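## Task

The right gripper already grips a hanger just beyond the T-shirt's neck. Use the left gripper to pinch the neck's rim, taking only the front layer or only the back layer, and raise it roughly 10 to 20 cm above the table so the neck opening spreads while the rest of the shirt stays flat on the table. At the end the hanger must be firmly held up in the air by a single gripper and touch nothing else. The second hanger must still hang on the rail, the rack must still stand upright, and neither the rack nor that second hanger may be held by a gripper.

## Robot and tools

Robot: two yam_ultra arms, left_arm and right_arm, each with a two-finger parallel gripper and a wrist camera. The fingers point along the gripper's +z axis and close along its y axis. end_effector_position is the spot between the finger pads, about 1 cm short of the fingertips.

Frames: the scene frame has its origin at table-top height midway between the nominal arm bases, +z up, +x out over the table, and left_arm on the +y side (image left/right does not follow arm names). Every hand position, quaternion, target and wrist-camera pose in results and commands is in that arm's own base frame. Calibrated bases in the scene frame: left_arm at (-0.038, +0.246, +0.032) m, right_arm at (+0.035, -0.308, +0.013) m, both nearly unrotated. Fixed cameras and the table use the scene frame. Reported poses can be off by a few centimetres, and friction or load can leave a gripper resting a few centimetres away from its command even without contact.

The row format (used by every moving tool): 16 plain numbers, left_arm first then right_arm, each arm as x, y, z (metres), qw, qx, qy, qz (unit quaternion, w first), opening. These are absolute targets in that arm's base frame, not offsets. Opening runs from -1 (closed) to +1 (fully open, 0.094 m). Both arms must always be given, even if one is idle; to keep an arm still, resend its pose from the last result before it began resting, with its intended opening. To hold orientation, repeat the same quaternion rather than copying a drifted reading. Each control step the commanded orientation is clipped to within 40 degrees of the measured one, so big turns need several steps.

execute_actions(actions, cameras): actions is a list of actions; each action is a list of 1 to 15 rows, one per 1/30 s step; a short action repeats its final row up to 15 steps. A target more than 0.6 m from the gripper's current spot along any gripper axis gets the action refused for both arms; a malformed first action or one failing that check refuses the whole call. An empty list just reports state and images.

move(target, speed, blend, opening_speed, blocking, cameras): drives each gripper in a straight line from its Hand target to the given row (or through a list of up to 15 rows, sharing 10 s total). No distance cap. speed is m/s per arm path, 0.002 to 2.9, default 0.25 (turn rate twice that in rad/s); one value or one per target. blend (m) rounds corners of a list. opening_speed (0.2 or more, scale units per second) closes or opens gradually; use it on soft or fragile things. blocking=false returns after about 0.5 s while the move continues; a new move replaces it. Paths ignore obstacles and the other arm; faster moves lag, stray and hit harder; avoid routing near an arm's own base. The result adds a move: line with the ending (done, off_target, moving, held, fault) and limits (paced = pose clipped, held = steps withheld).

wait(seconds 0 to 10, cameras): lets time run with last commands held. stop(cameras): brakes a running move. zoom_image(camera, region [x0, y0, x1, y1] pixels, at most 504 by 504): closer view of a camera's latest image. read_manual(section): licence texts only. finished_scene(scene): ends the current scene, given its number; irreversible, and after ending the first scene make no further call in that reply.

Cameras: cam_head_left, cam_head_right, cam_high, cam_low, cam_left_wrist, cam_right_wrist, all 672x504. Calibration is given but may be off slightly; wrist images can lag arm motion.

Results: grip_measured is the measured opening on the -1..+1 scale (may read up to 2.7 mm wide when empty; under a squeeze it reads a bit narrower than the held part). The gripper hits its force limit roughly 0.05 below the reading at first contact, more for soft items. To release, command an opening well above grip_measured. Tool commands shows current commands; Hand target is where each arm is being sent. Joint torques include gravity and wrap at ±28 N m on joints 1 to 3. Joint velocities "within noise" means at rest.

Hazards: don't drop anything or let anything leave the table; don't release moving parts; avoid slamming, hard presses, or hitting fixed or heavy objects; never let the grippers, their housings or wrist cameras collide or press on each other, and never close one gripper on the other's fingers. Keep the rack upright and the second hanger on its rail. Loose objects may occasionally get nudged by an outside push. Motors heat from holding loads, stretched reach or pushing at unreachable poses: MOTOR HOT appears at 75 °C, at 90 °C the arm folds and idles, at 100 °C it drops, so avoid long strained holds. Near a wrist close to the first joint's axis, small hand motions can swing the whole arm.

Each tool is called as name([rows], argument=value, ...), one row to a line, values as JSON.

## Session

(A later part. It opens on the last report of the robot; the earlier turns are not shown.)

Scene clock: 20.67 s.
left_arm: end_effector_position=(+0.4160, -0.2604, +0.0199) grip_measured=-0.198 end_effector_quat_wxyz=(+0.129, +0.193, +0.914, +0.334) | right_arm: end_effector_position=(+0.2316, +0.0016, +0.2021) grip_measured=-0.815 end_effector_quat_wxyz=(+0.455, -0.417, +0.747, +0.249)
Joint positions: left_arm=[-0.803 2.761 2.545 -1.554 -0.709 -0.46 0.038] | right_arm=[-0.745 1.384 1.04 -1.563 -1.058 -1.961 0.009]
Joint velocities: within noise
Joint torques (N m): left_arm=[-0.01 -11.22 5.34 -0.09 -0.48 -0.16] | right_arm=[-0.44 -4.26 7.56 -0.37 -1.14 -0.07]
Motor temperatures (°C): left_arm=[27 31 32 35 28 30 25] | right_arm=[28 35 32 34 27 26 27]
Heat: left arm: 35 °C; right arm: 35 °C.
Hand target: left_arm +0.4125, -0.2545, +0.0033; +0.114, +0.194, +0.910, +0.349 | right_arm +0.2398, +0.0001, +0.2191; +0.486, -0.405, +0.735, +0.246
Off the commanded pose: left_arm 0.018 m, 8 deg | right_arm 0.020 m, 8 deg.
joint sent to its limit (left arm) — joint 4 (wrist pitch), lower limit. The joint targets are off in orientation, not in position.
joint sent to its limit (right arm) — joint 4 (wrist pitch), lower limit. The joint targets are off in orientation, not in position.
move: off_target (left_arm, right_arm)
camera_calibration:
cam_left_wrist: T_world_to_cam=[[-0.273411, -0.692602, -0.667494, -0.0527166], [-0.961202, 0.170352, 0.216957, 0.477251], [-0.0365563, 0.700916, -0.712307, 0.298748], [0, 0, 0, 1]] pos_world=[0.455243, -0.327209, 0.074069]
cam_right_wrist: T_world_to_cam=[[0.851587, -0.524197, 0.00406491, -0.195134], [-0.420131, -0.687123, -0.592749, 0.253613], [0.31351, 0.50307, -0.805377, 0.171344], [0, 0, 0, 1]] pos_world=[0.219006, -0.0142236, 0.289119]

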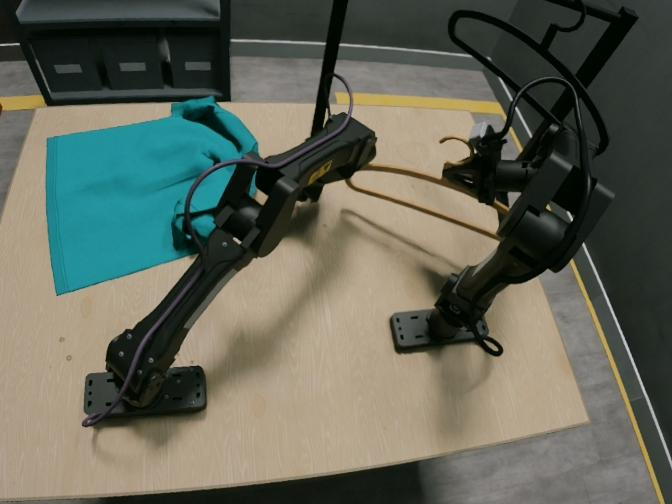

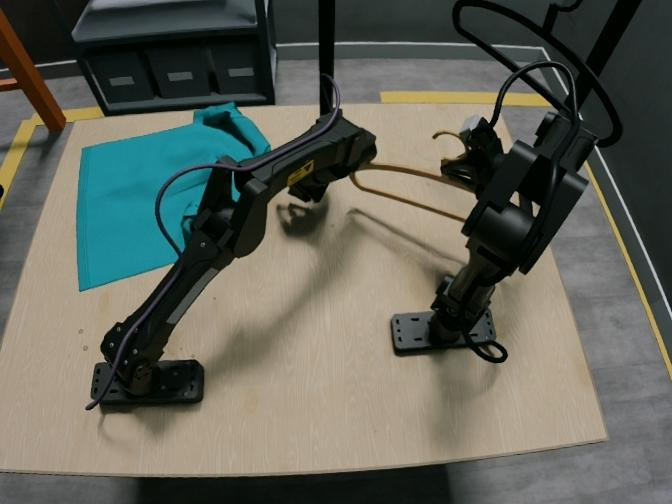

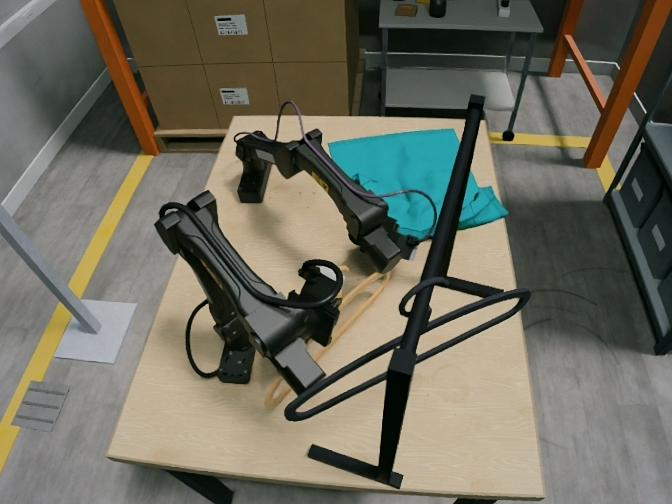

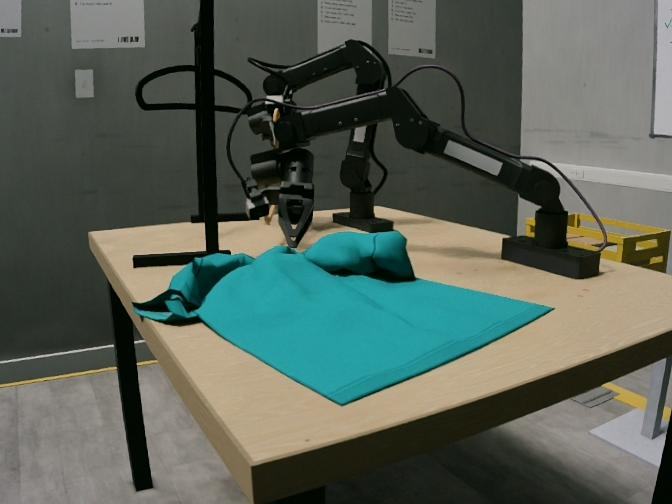

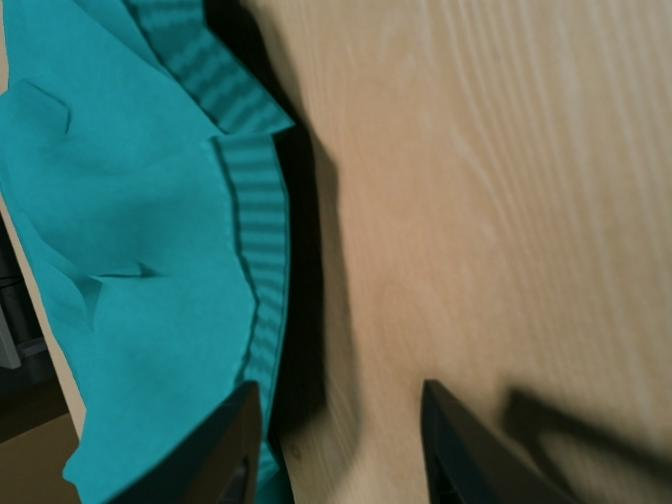

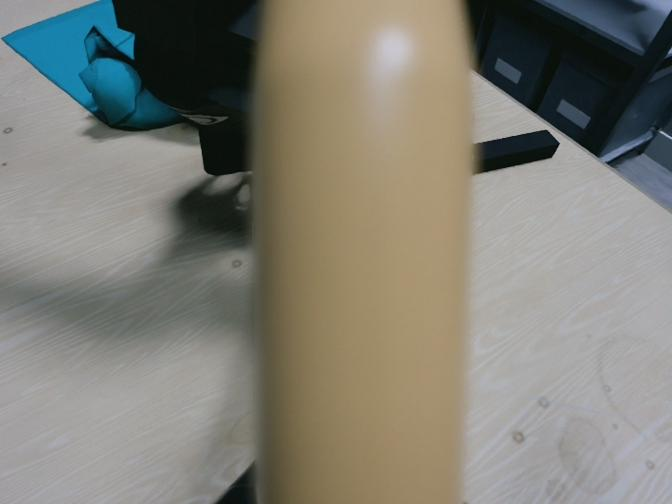

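move(target=[0.413,-0.255,0.015,0.072,0.174,0.908,0.376,-0.2,0.22,-0.06,0.225,0.478,-0.405,0.738,0.251,-1], speed=0.08)

Scene clock: 22.63 s.
left_arm: end_effector_position=(+0.4133, -0.2577, +0.0159) grip_measured=-0.198 end_effector_quat_wxyz=(+0.122, +0.196, +0.912, +0.339) | right_arm: end_effector_position=(+0.2203, -0.0593, +0.2114) grip_measured=-0.815 end_effector_quat_wxyz=(+0.464, -0.355, +0.798, +0.147)
Joint positions: left_arm=[-0.803 2.761 2.526 -1.554 -0.709 -0.46 0.038] | right_arm=[-0.995 1.33 1.088 -1.565 -0.999 -1.962 0.009]
Joint velocities: within noise
Joint torques (N m): left_arm=[0.02 -13.67 5.44 -0.1 -0.46 -0.06] | right_arm=[-0.42 -6.31 7.41 -0.17 -0.6 -0.04]
Motor temperatures (°C): left_arm=[27 31 32 35 28 30 25] | right_arm=[28 35 32 34 27 26 28]
Heat: left arm: 35 °C; right arm: 35 °C.
Hand target: left_arm +0.4127, -0.2546, +0.0149; +0.119, +0.196, +0.910, +0.345 | right_arm +0.2210, -0.0593, +0.2240; +0.474, -0.360, +0.793, +0.130
Off the commanded pose: left_arm 0.003 m, 8 deg | right_arm 0.014 m, 15 deg.
joint sent to its limit (left arm) — joint 4 (wrist pitch), lower limit. The joint targets are off in orientation, not in position.
joint sent to its limit (right arm) — joint 4 (wrist pitch), lower limit. The joint targets are off in orientation, not in position.
move: off_target (left_arm, right_arm)
camera_calibration:
cam_left_wrist: T_world_to_cam=[[-0.282054, -0.683755, -0.672997, -0.0483488], [-0.958283, 0.166958, 0.23199, 0.472699], [-0.0462616, 0.710355, -0.702321, 0.300154], [0, 0, 0, 1]] pos_world=[0.453228, -0.325196, 0.0686046]
cam_right_wrist: T_world_to_cam=[[0.706907, -0.701484, 0.0905614, -0.214432], [-0.563355, -0.635823, -0.527598, 0.233432], [0.427683, 0.321945, -0.844653, 0.185374], [0, 0, 0, 1]] pos_world=[0.203807, -0.0616795, 0.299154]

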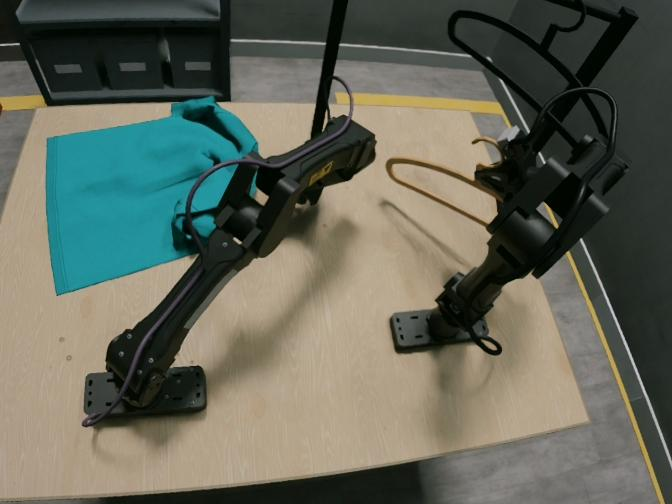

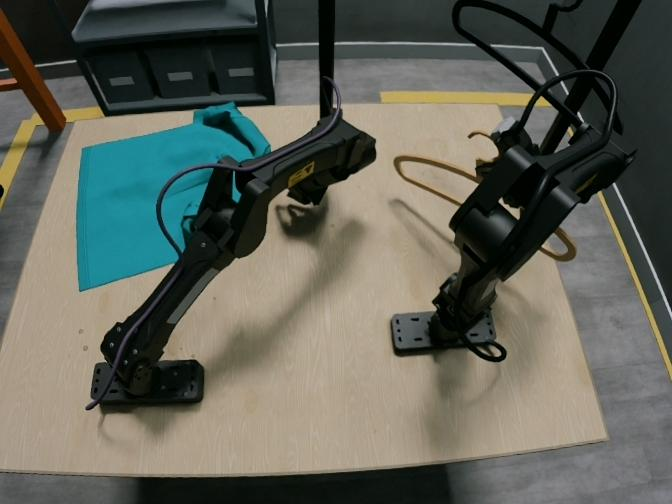

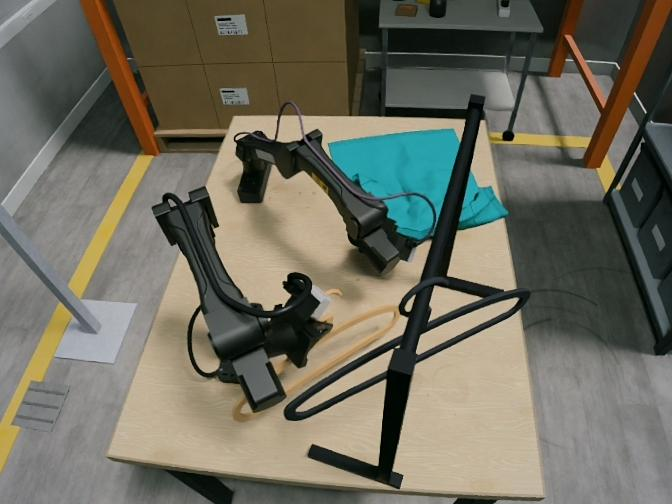

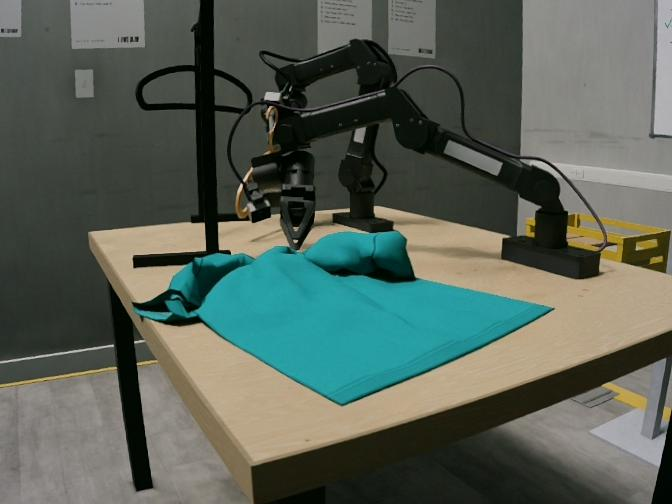

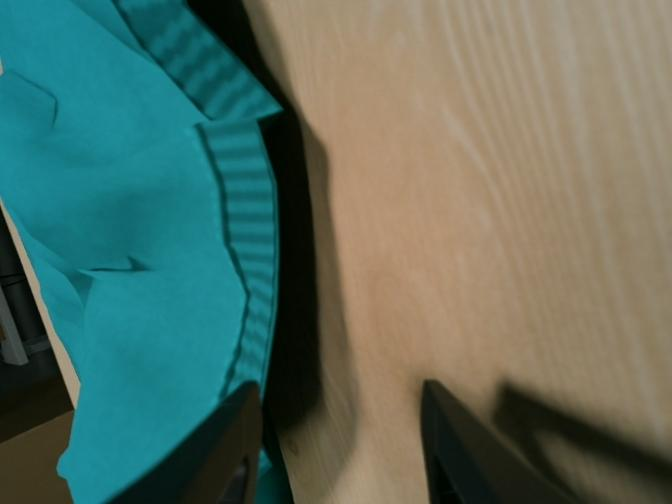

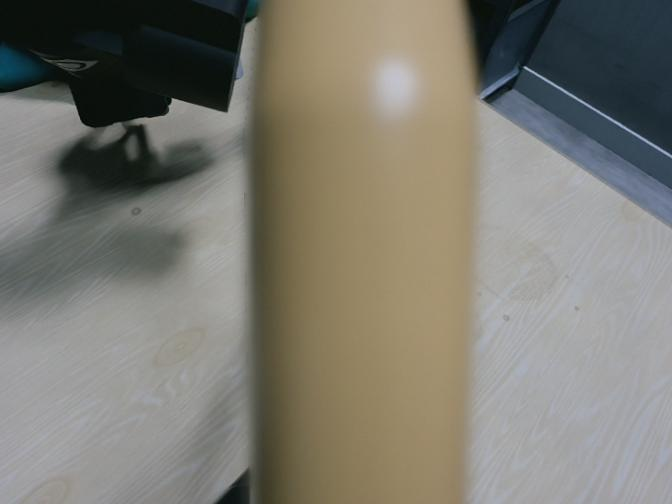

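move([
  [0.412,-0.258,0.002,0.072,0.174,0.908,0.376,-0.2,0.221,-0.0593,0.224,0.474,-0.36,0.793,0.13,-1],
  [0.418,-0.222,0.0,0.072,0.174,0.908,0.376,-0.2,0.221,-0.0593,0.224,0.474,-0.36,0.793,0.13,-1],
], speed=0.06)

zoom_image(camera="cam_low", region=[200, 120, 440, 300])

Scene clock: 24.93 s.
left_arm: end_effector_position=(+0.4176, -0.2248, -0.0005) grip_measured=-0.198 end_effector_quat_wxyz=(+0.085, +0.180, +0.912, +0.358) | right_arm: end_effector_position=(+0.2203, -0.0593, +0.2113) grip_measured=-0.815 end_effector_quat_wxyz=(+0.464, -0.355, +0.798, +0.147)
Joint positions: left_arm=[-0.746 2.772 2.469 -1.554 -0.708 -0.462 0.038] | right_arm=[-0.995 1.33 1.088 -1.565 -0.998 -1.962 0.009]
Joint velocities: within noise
Joint torques (N m): left_arm=[-0.24 -13.46 5.39 -0.23 -0.53 -0.04] | right_arm=[-0.36 -6.38 7.25 -0.16 -0.62 -0.04]
Motor temperatures (°C): left_arm=[27 31 32 35 28 30 25] | right_arm=[28 36 32 33 27 26 28]
Heat: left arm: 35 °C; right arm: 36 °C.
Hand target: left_arm +0.4178, -0.2217, -0.0001; +0.085, +0.180, +0.908, +0.367 | right_arm +0.2210, -0.0590, +0.2236; +0.474, -0.360, +0.793, +0.130
Off the commanded pose: left_arm 0.003 m, 3 deg | right_arm 0.013 m, 2 deg.
joint sent to its limit (left arm) — joint 4 (wrist pitch), lower limit. The joint targets still meet the commanded pose.
move: off_target (left_arm, right_arm)
camera_calibration:
cam_left_wrist: T_world_to_cam=[[-0.275082, -0.668728, -0.690748, -0.0352236], [-0.953673, 0.0987655, 0.284172, 0.457974], [-0.121812, 0.736918, -0.664916, 0.303056], [0, 0, 0, 1]] pos_world=[0.463984, -0.292114, 0.047033]
cam_right_wrist: T_world_to_cam=[[0.707084, -0.701325, 0.090418, -0.214334], [-0.563583, -0.63615, -0.52696, 0.233154], [0.42709, 0.321647, -0.845066, 0.185559], [0, 0, 0, 1]] pos_world=[0.203704, -0.0616814, 0.299052]

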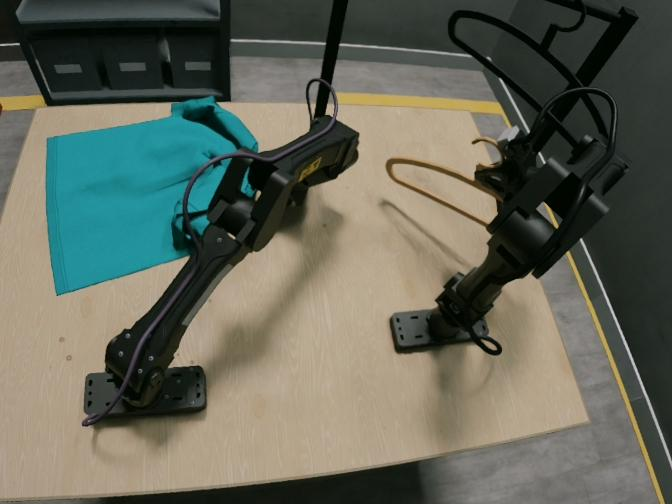

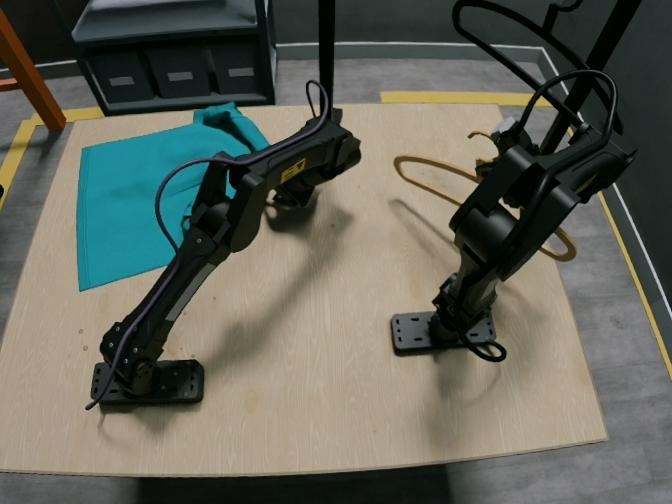

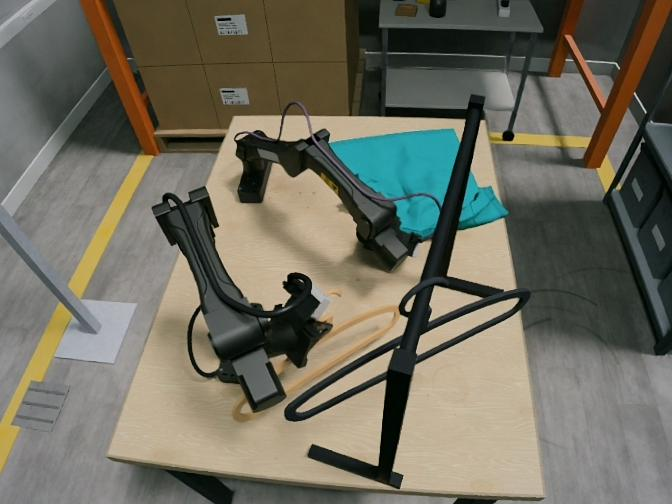

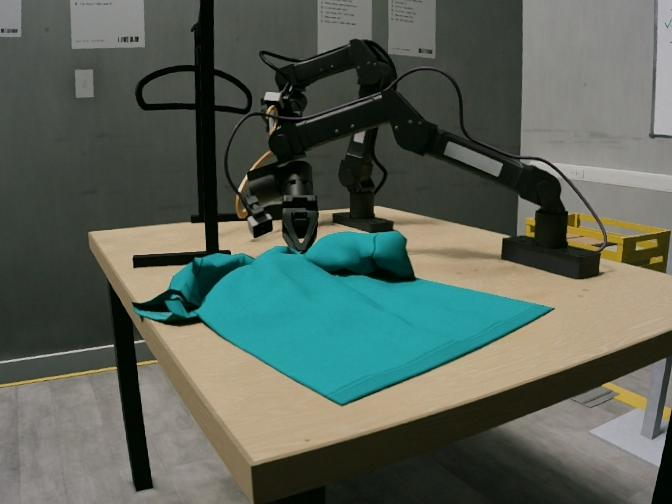

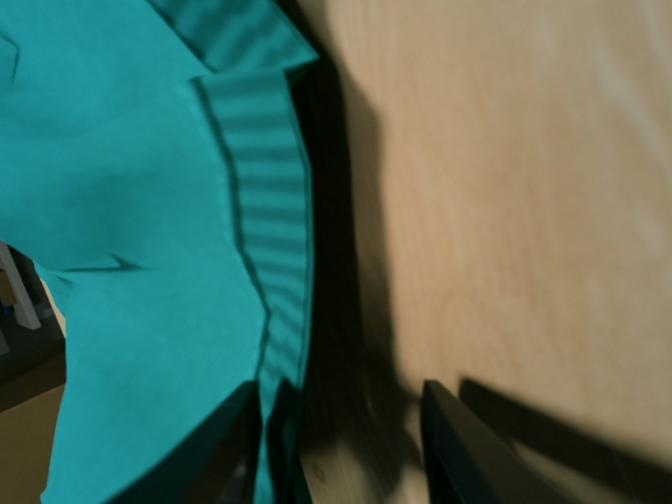

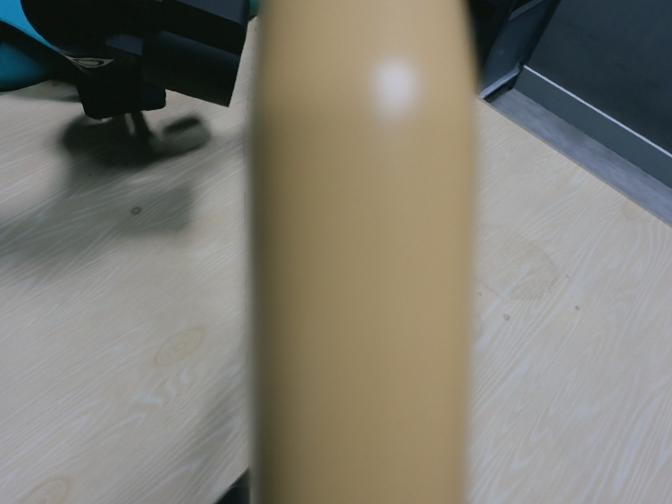

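Scaled by 2.100 from the camera's 672x504 image, which has a finer 960x720 frame.

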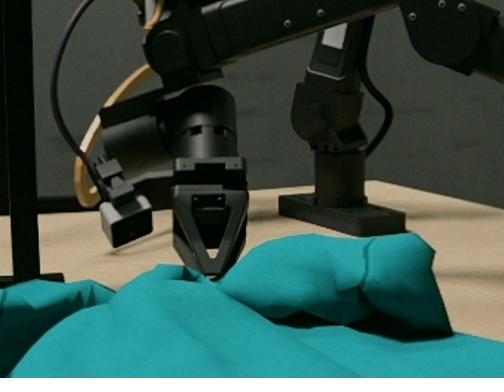

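move([
  [0.428,-0.208,0.0,0.072,0.174,0.908,0.376,-0.2,0.221,-0.0593,0.224,0.474,-0.36,0.793,0.13,-1],
], speed=0.06, cameras=["cam_low","cam_left_wrist"])

zoom_image(camera="cam_left_wrist", region=[150, 250, 500, 504])

Scene clock: 26.00 s.
left_arm: end_effector_position=(+0.4248, -0.2112, -0.0003) grip_measured=-0.198 end_effector_quat_wxyz=(+0.076, +0.174, +0.913, +0.361) | right_arm: end_effector_position=(+0.2202, -0.0593, +0.2112) grip_measured=-0.815 end_effector_quat_wxyz=(+0.463, -0.355, +0.799, +0.147)
Joint positions: left_arm=[-0.714 2.772 2.469 -1.554 -0.709 -0.443 0.038] | right_arm=[-0.995 1.33 1.088 -1.565 -0.997 -1.962 0.009]
Joint velocities: within noise
Joint torques (N m): left_arm=[0.16 -13.01 6.58 -0.21 -0.62 0.07] | right_arm=[-0.36 -6.39 7.28 -0.16 -0.61 -0.05]
Motor temperatures (°C): left_arm=[27 32 32 35 28 30 25] | right_arm=[28 36 32 33 27 26 28]
Heat: left arm: 35 °C; right arm: 36 °C.
Hand target: left_arm +0.4278, -0.2078, -0.0001; +0.079, +0.177, +0.908, +0.372 | right_arm +0.2210, -0.0590, +0.2236; +0.474, -0.360, +0.793, +0.130
Off the commanded pose: left_arm 0.005 m, 2 deg | right_arm 0.013 m, 2 deg.
joint sent to its limit (left arm) — joint 4 (wrist pitch), lower limit. The joint targets still meet the commanded pose.
move: off_target (right_arm)
camera_calibration:
cam_left_wrist: T_world_to_cam=[[-0.270512, -0.669346, -0.691953, -0.026114], [-0.952154, 0.0798385, 0.295005, 0.458765], [-0.142216, 0.738649, -0.658918, 0.303017], [0, 0, 0, 1]] pos_world=[0.472844, -0.27793, 0.0462556]
Images, in order (width x height): cam_low 672x504, cam_left_wrist 672x504.

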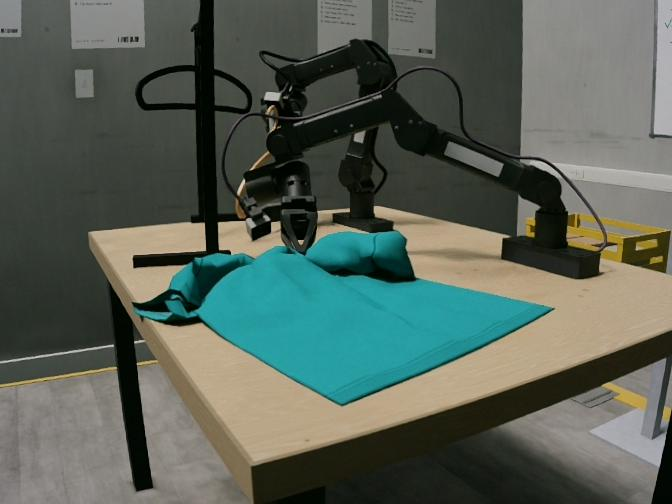

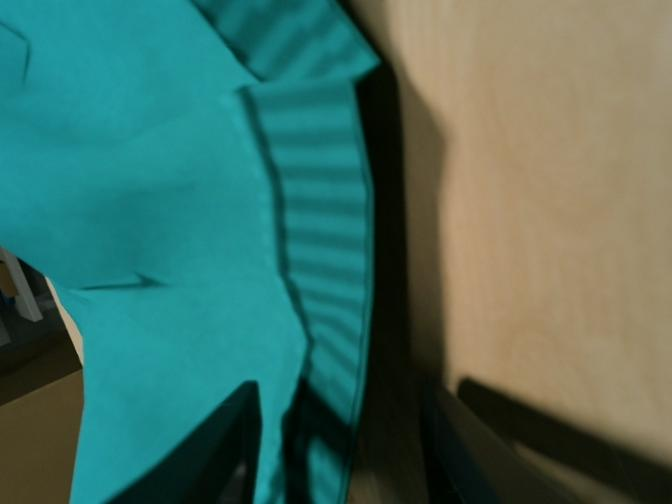

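Scaled by 1.440 from the camera's 672x504 image, which has a finer 960x720 frame.

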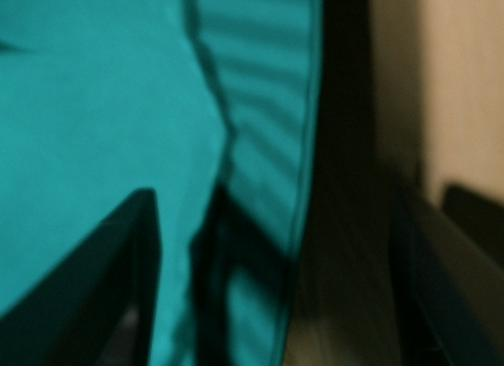

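move([
  [0.43,-0.203,0.0,0.072,0.174,0.908,0.376,-0.2,0.221,-0.0593,0.224,0.474,-0.36,0.793,0.13,-1],
], speed=0.06, cameras=[])

move([
  [0.43,-0.203,0.0,0.072,0.174,0.908,0.376,-1,0.221,-0.0593,0.224,0.474,-0.36,0.793,0.13,-1],
], opening_speed=0.5, cameras=["cam_left_wrist"])

move([
  [0.42,-0.215,0.06,0.072,0.174,0.908,0.376,-1,0.221,-0.0593,0.224,0.474,-0.36,0.793,0.13,-1],
], speed=0.06)

zoom_image(camera="cam_low", region=[100, 120, 440, 300])

Scene clock: 27.03 s.
left_arm: end_effector_position=(+0.4259, -0.2091, -0.0002) grip_measured=-0.198 end_effector_quat_wxyz=(+0.075, +0.175, +0.913, +0.362) | right_arm: end_effector_position=(+0.2202, -0.0593, +0.2112) grip_measured=-0.815 end_effector_quat_wxyz=(+0.463, -0.355, +0.799, +0.147)
Joint positions: left_arm=[-0.709 2.772 2.469 -1.554 -0.711 -0.437 0.038] | right_arm=[-0.995 1.33 1.088 -1.565 -0.997 -1.962 0.009]
Joint velocities: within noise
Joint torques (N m): left_arm=[0.55 -12.97 6.32 -0.22 -0.64 0.03] | right_arm=[-0.36 -6.38 7.27 -0.16 -0.62 -0.05]
Motor temperatures (°C): left_arm=[27 32 32 35 28 30 25] | right_arm=[28 36 32 33 27 26 28]
Heat: left arm: 35 °C; right arm: 36 °C.
Hand target: left_arm +0.4298, -0.2029, +0.0000; +0.075, +0.176, +0.908, +0.374 | right_arm +0.2210, -0.0590, +0.2236; +0.474, -0.360, +0.793, +0.130
Off the commanded pose: left_arm 0.007 m, 2 deg | right_arm 0.013 m, 2 deg.
joint sent to its limit (left arm) — joint 4 (wrist pitch), lower limit. The joint targets still meet the commanded pose.
move: off_target (right_arm)
No camera images: "cameras" was empty.

Scene clock: 28.83 s.
left_arm: end_effector_position=(+0.4262, -0.2087, +0.0001) grip_measured=-0.967 end_effector_quat_wxyz=(+0.075, +0.175, +0.912, +0.362) | right_arm: end_effector_position=(+0.2202, -0.0593, +0.2112) grip_measured=-0.815 end_effector_quat_wxyz=(+0.463, -0.355, +0.799, +0.147)
Joint positions: left_arm=[-0.708 2.772 2.469 -1.554 -0.712 -0.436 0.002] | right_arm=[-0.995 1.33 1.088 -1.565 -0.997 -1.962 0.009]
Joint velocities: within noise
Joint torques (N m): left_arm=[0.62 -12.96 6.31 -0.21 -0.63 0.05] | right_arm=[-0.36 -6.39 7.27 -0.16 -0.61 -0.05]
Motor temperatures (°C): left_arm=[27 32 32 35 28 30 25] | right_arm=[28 36 32 33 27 26 28]
Heat: left arm: 35 °C; right arm: 36 °C.
Hand target: left_arm +0.4299, -0.2029, +0.0000; +0.076, +0.176, +0.908, +0.374 | right_arm +0.2210, -0.0590, +0.2236; +0.474, -0.360, +0.793, +0.130
Off the commanded pose: left_arm 0.007 m, 2 deg | right_arm 0.013 m, 2 deg.
joint sent to its limit (left arm) — joint 4 (wrist pitch), lower limit. The joint targets still meet the commanded pose.
move: off_target (right_arm)
camera_calibration:
cam_left_wrist: T_world_to_cam=[[-0.2729, -0.666279, -0.693972, -0.022088], [-0.951288, 0.0793325, 0.297921, 0.45932], [-0.143444, 0.74147, -0.655474, 0.302736], [0, 0, 0, 1]] pos_world=[0.474343, -0.275625, 0.0462657]
Images, in order (width x height): cam_left_wrist 672x504.

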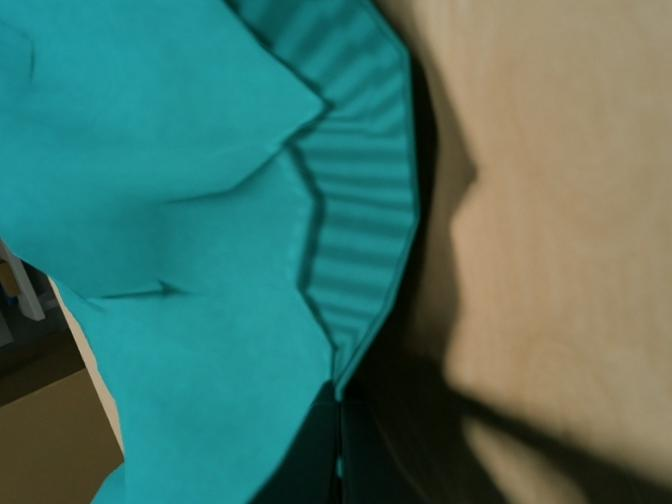

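Scene clock: 30.40 s.
left_arm: end_effector_position=(+0.4178, -0.2124, +0.0326) grip_measured=-0.969 end_effector_quat_wxyz=(+0.085, +0.193, +0.910, +0.357) | right_arm: end_effector_position=(+0.2202, -0.0593, +0.2112) grip_measured=-0.815 end_effector_quat_wxyz=(+0.463, -0.355, +0.799, +0.147)
Joint positions: left_arm=[-0.727 2.66 2.386 -1.554 -0.714 -0.407 0.001] | right_arm=[-0.995 1.33 1.088 -1.565 -0.997 -1.962 0.009]
Joint velocities: within noise
Joint torques (N m): left_arm=[-0.62 -17.7 5.38 -0.17 -0.63 0.04] | right_arm=[-0.35 -6.38 7.27 -0.16 -0.62 -0.05]
Motor temperatures (°C): left_arm=[27 33 32 35 28 30 25] | right_arm=[28 36 33 33 27 26 28]
Heat: left arm: 35 °C; right arm: 36 °C.
Hand target: left_arm +0.4200, -0.2146, +0.0588; +0.109, +0.191, +0.909, +0.355 | right_arm +0.2210, -0.0590, +0.2236; +0.474, -0.360, +0.793, +0.130
Off the commanded pose: left_arm 0.028 m, 3 deg | right_arm 0.013 m, 2 deg.
joint sent to its limit (left arm) — joint 4 (wrist pitch), lower limit. The joint targets are off in orientation, not in position.
move: off_target (left_arm, right_arm)
camera_calibration:
cam_left_wrist: T_world_to_cam=[[-0.297201, -0.661408, -0.68863, 0.00667053], [-0.948325, 0.120531, 0.293515, 0.449585], [-0.111132, 0.740279, -0.663052, 0.31206], [0, 0, 0, 1]] pos_world=[0.463015, -0.280788, 0.0795454]
cam_right_wrist: T_world_to_cam=[[0.707208, -0.701211, 0.0903356, -0.214327], [-0.563658, -0.636328, -0.526665, 0.233068], [0.426786, 0.321543, -0.84526, 0.185672], [0, 0, 0, 1]] pos_world=[0.203702, -0.0616822, 0.299051]

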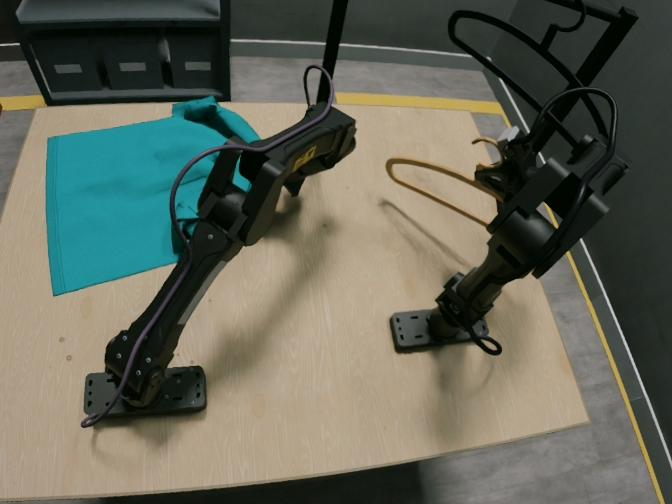

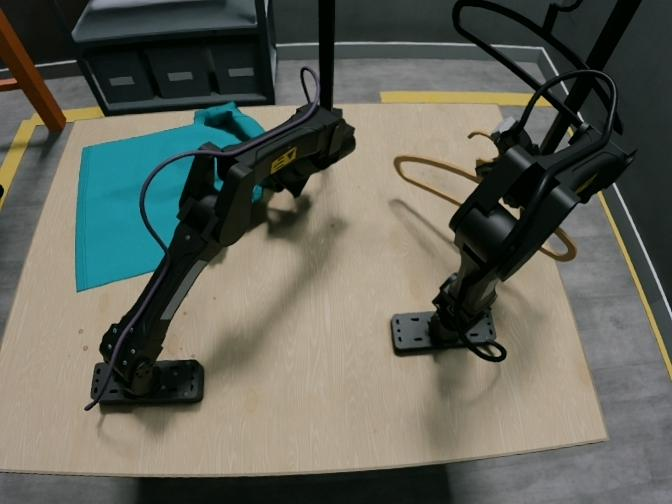

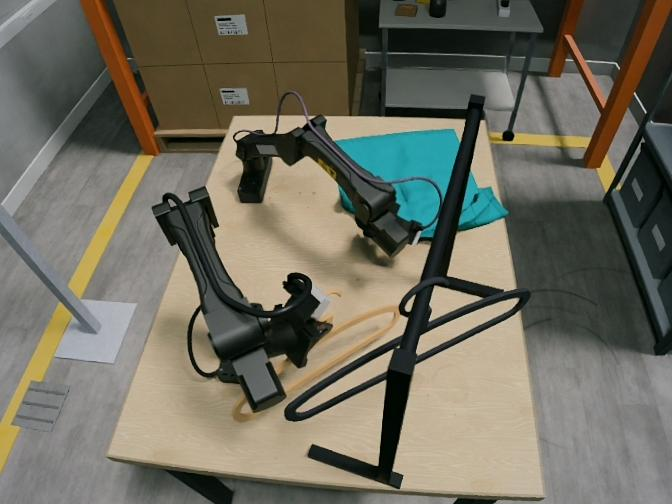

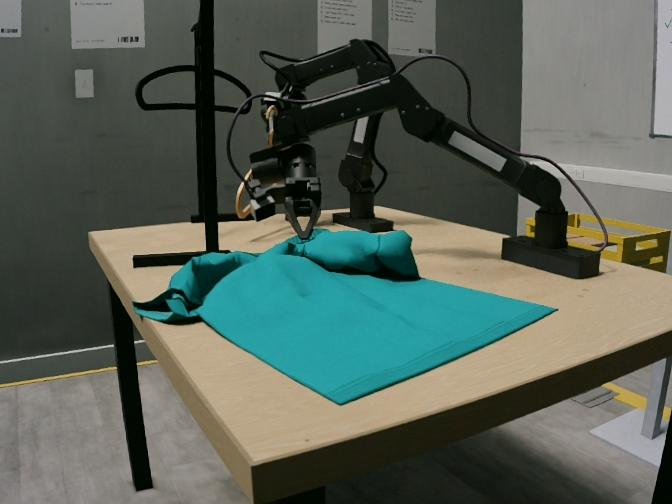

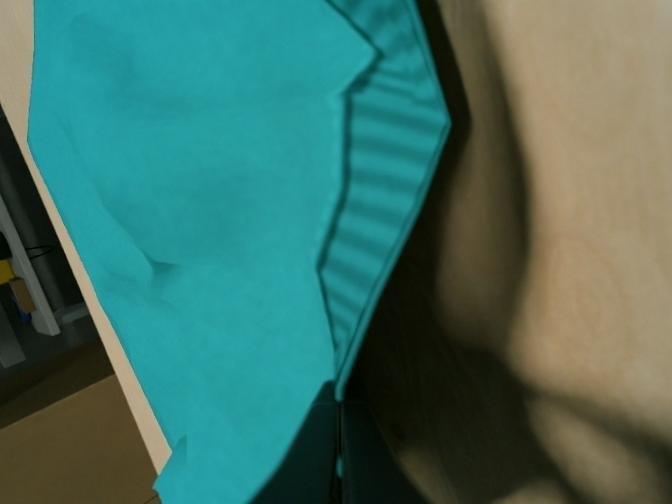

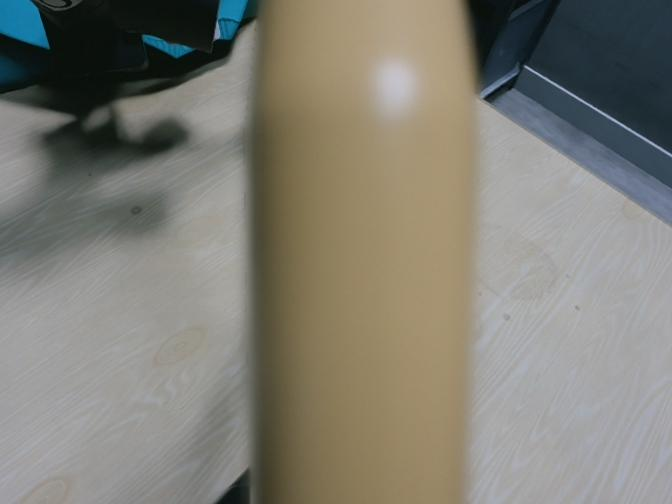

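Scaled by 1.482 from the camera's 672x504 image, which has a finer 960x720 frame.

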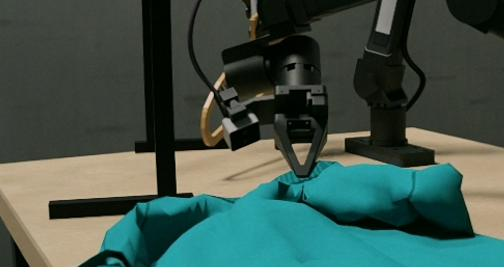

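move([
  [0.415,-0.205,0.115,0.109,0.191,0.909,0.355,-1,0.221,-0.0593,0.224,0.474,-0.36,0.793,0.13,-1],
  [0.415,-0.2,0.135,0.109,0.191,0.909,0.355,-1,0.221,-0.0593,0.224,0.474,-0.36,0.793,0.13,-1],
], speed=0.05)

zoom_image(camera="cam_low", region=[100, 120, 440, 330])

zoom_image(camera="cam_high", region=[310, 110, 530, 270])

Scene clock: 32.67 s.
left_arm: end_effector_position=(+0.4132, -0.2065, +0.1088) grip_measured=-0.969 end_effector_quat_wxyz=(+0.123, +0.214, +0.909, +0.337) | right_arm: end_effector_position=(+0.2202, -0.0593, +0.2112) grip_measured=-0.815 end_effector_quat_wxyz=(+0.463, -0.355, +0.799, +0.147)
Joint positions: left_arm=[-0.727 2.44 2.293 -1.554 -0.724 -0.313 0.001] | right_arm=[-0.995 1.33 1.088 -1.565 -0.997 -1.962 0.009]
Joint velocities: within noise
Joint torques (N m): left_arm=[0.43 -16.77 5.48 0 -0.67 0.04] | right_arm=[-0.38 -6.39 7.27 -0.16 -0.62 -0.05]
Motor temperatures (°C): left_arm=[27 34 32 35 28 30 26] | right_arm=[28 36 33 33 27 26 28]
Heat: left arm: 35 °C; right arm: 36 °C.
Hand target: left_arm +0.4151, -0.1998, +0.1338; +0.144, +0.206, +0.907, +0.338 | right_arm +0.2210, -0.0590, +0.2236; +0.474, -0.360, +0.793, +0.130
Off the commanded pose: left_arm 0.027 m, 4 deg | right_arm 0.013 m, 2 deg.
joint sent to its limit (left arm) — joint 4 (wrist pitch), lower limit. The joint targets are off in orientation, not in position.
move: off_target (left_arm, right_arm)
camera_calibration:
cam_left_wrist: T_world_to_cam=[[-0.312612, -0.671429, -0.671905, 0.0641783], [-0.949471, 0.200106, 0.241788, 0.44471], [-0.0278913, 0.71354, -0.700059, 0.321862], [0, 0, 0, 1]] pos_world=[0.45128, -0.27556, 0.160918]
cam_right_wrist: T_world_to_cam=[[0.707208, -0.701211, 0.0903356, -0.214327], [-0.563658, -0.636328, -0.526665, 0.233068], [0.426786, 0.321543, -0.84526, 0.185672], [0, 0, 0, 1]] pos_world=[0.203702, -0.0616822, 0.299051]

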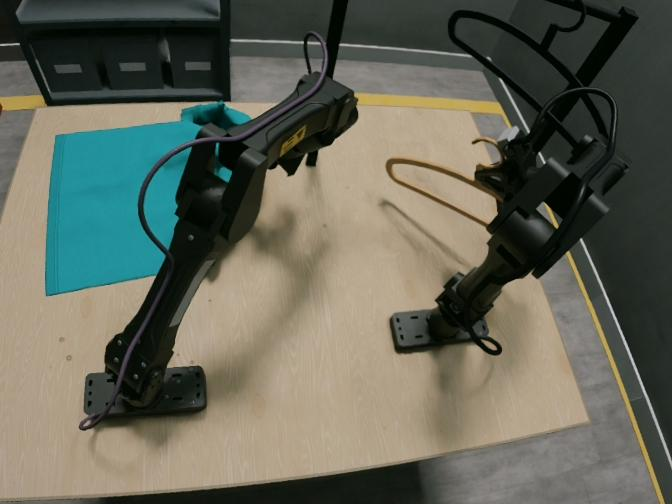

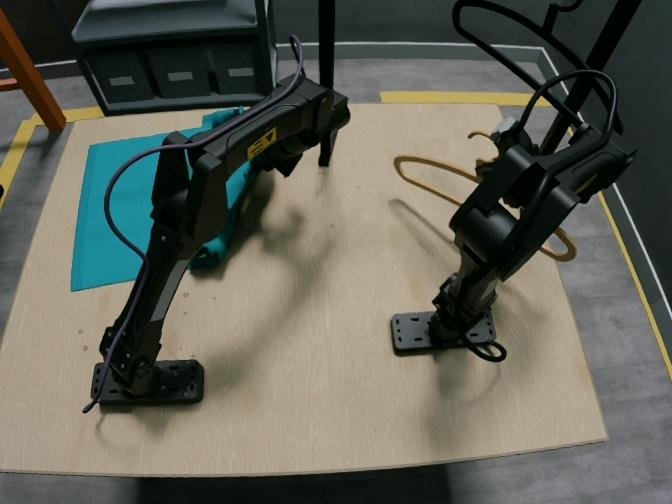

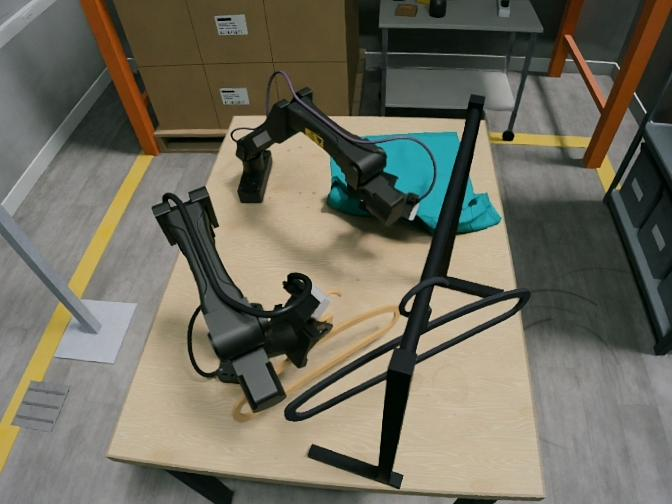

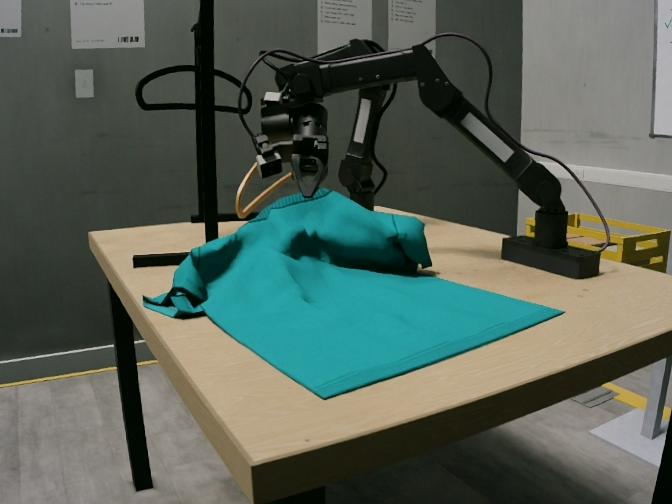

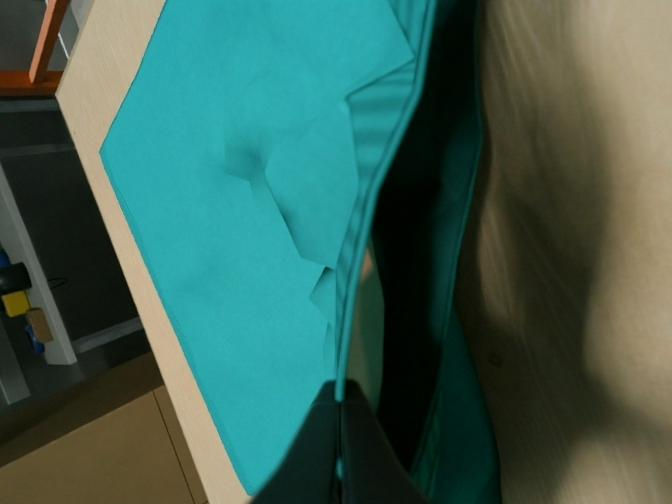

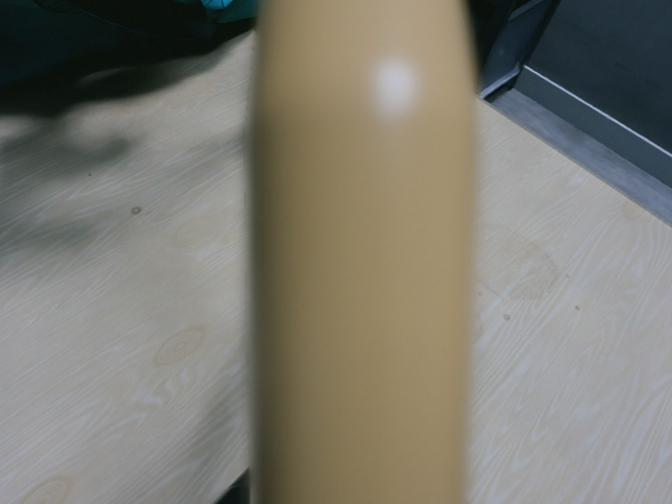

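Scaled by 1.482 from the camera's 672x504 image, which has a finer 960x720 frame.

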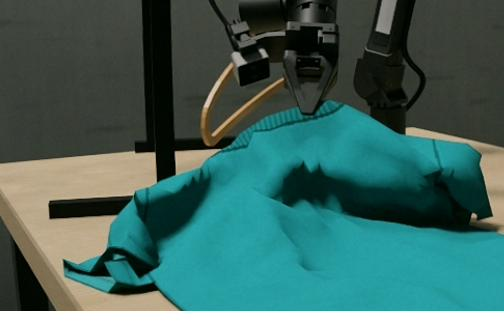

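Scaled by 2.291 from the camera's 672x504 image, which has a finer 960x720 frame.

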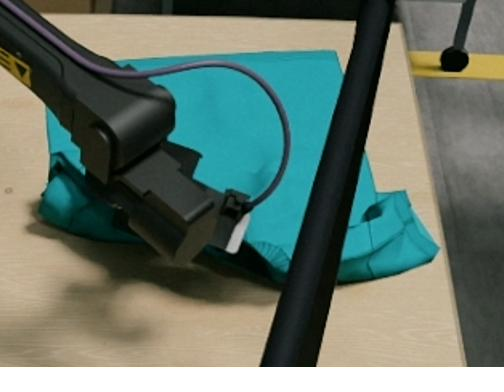

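finished_scene(scene=1)

The scene is finished: the task was done.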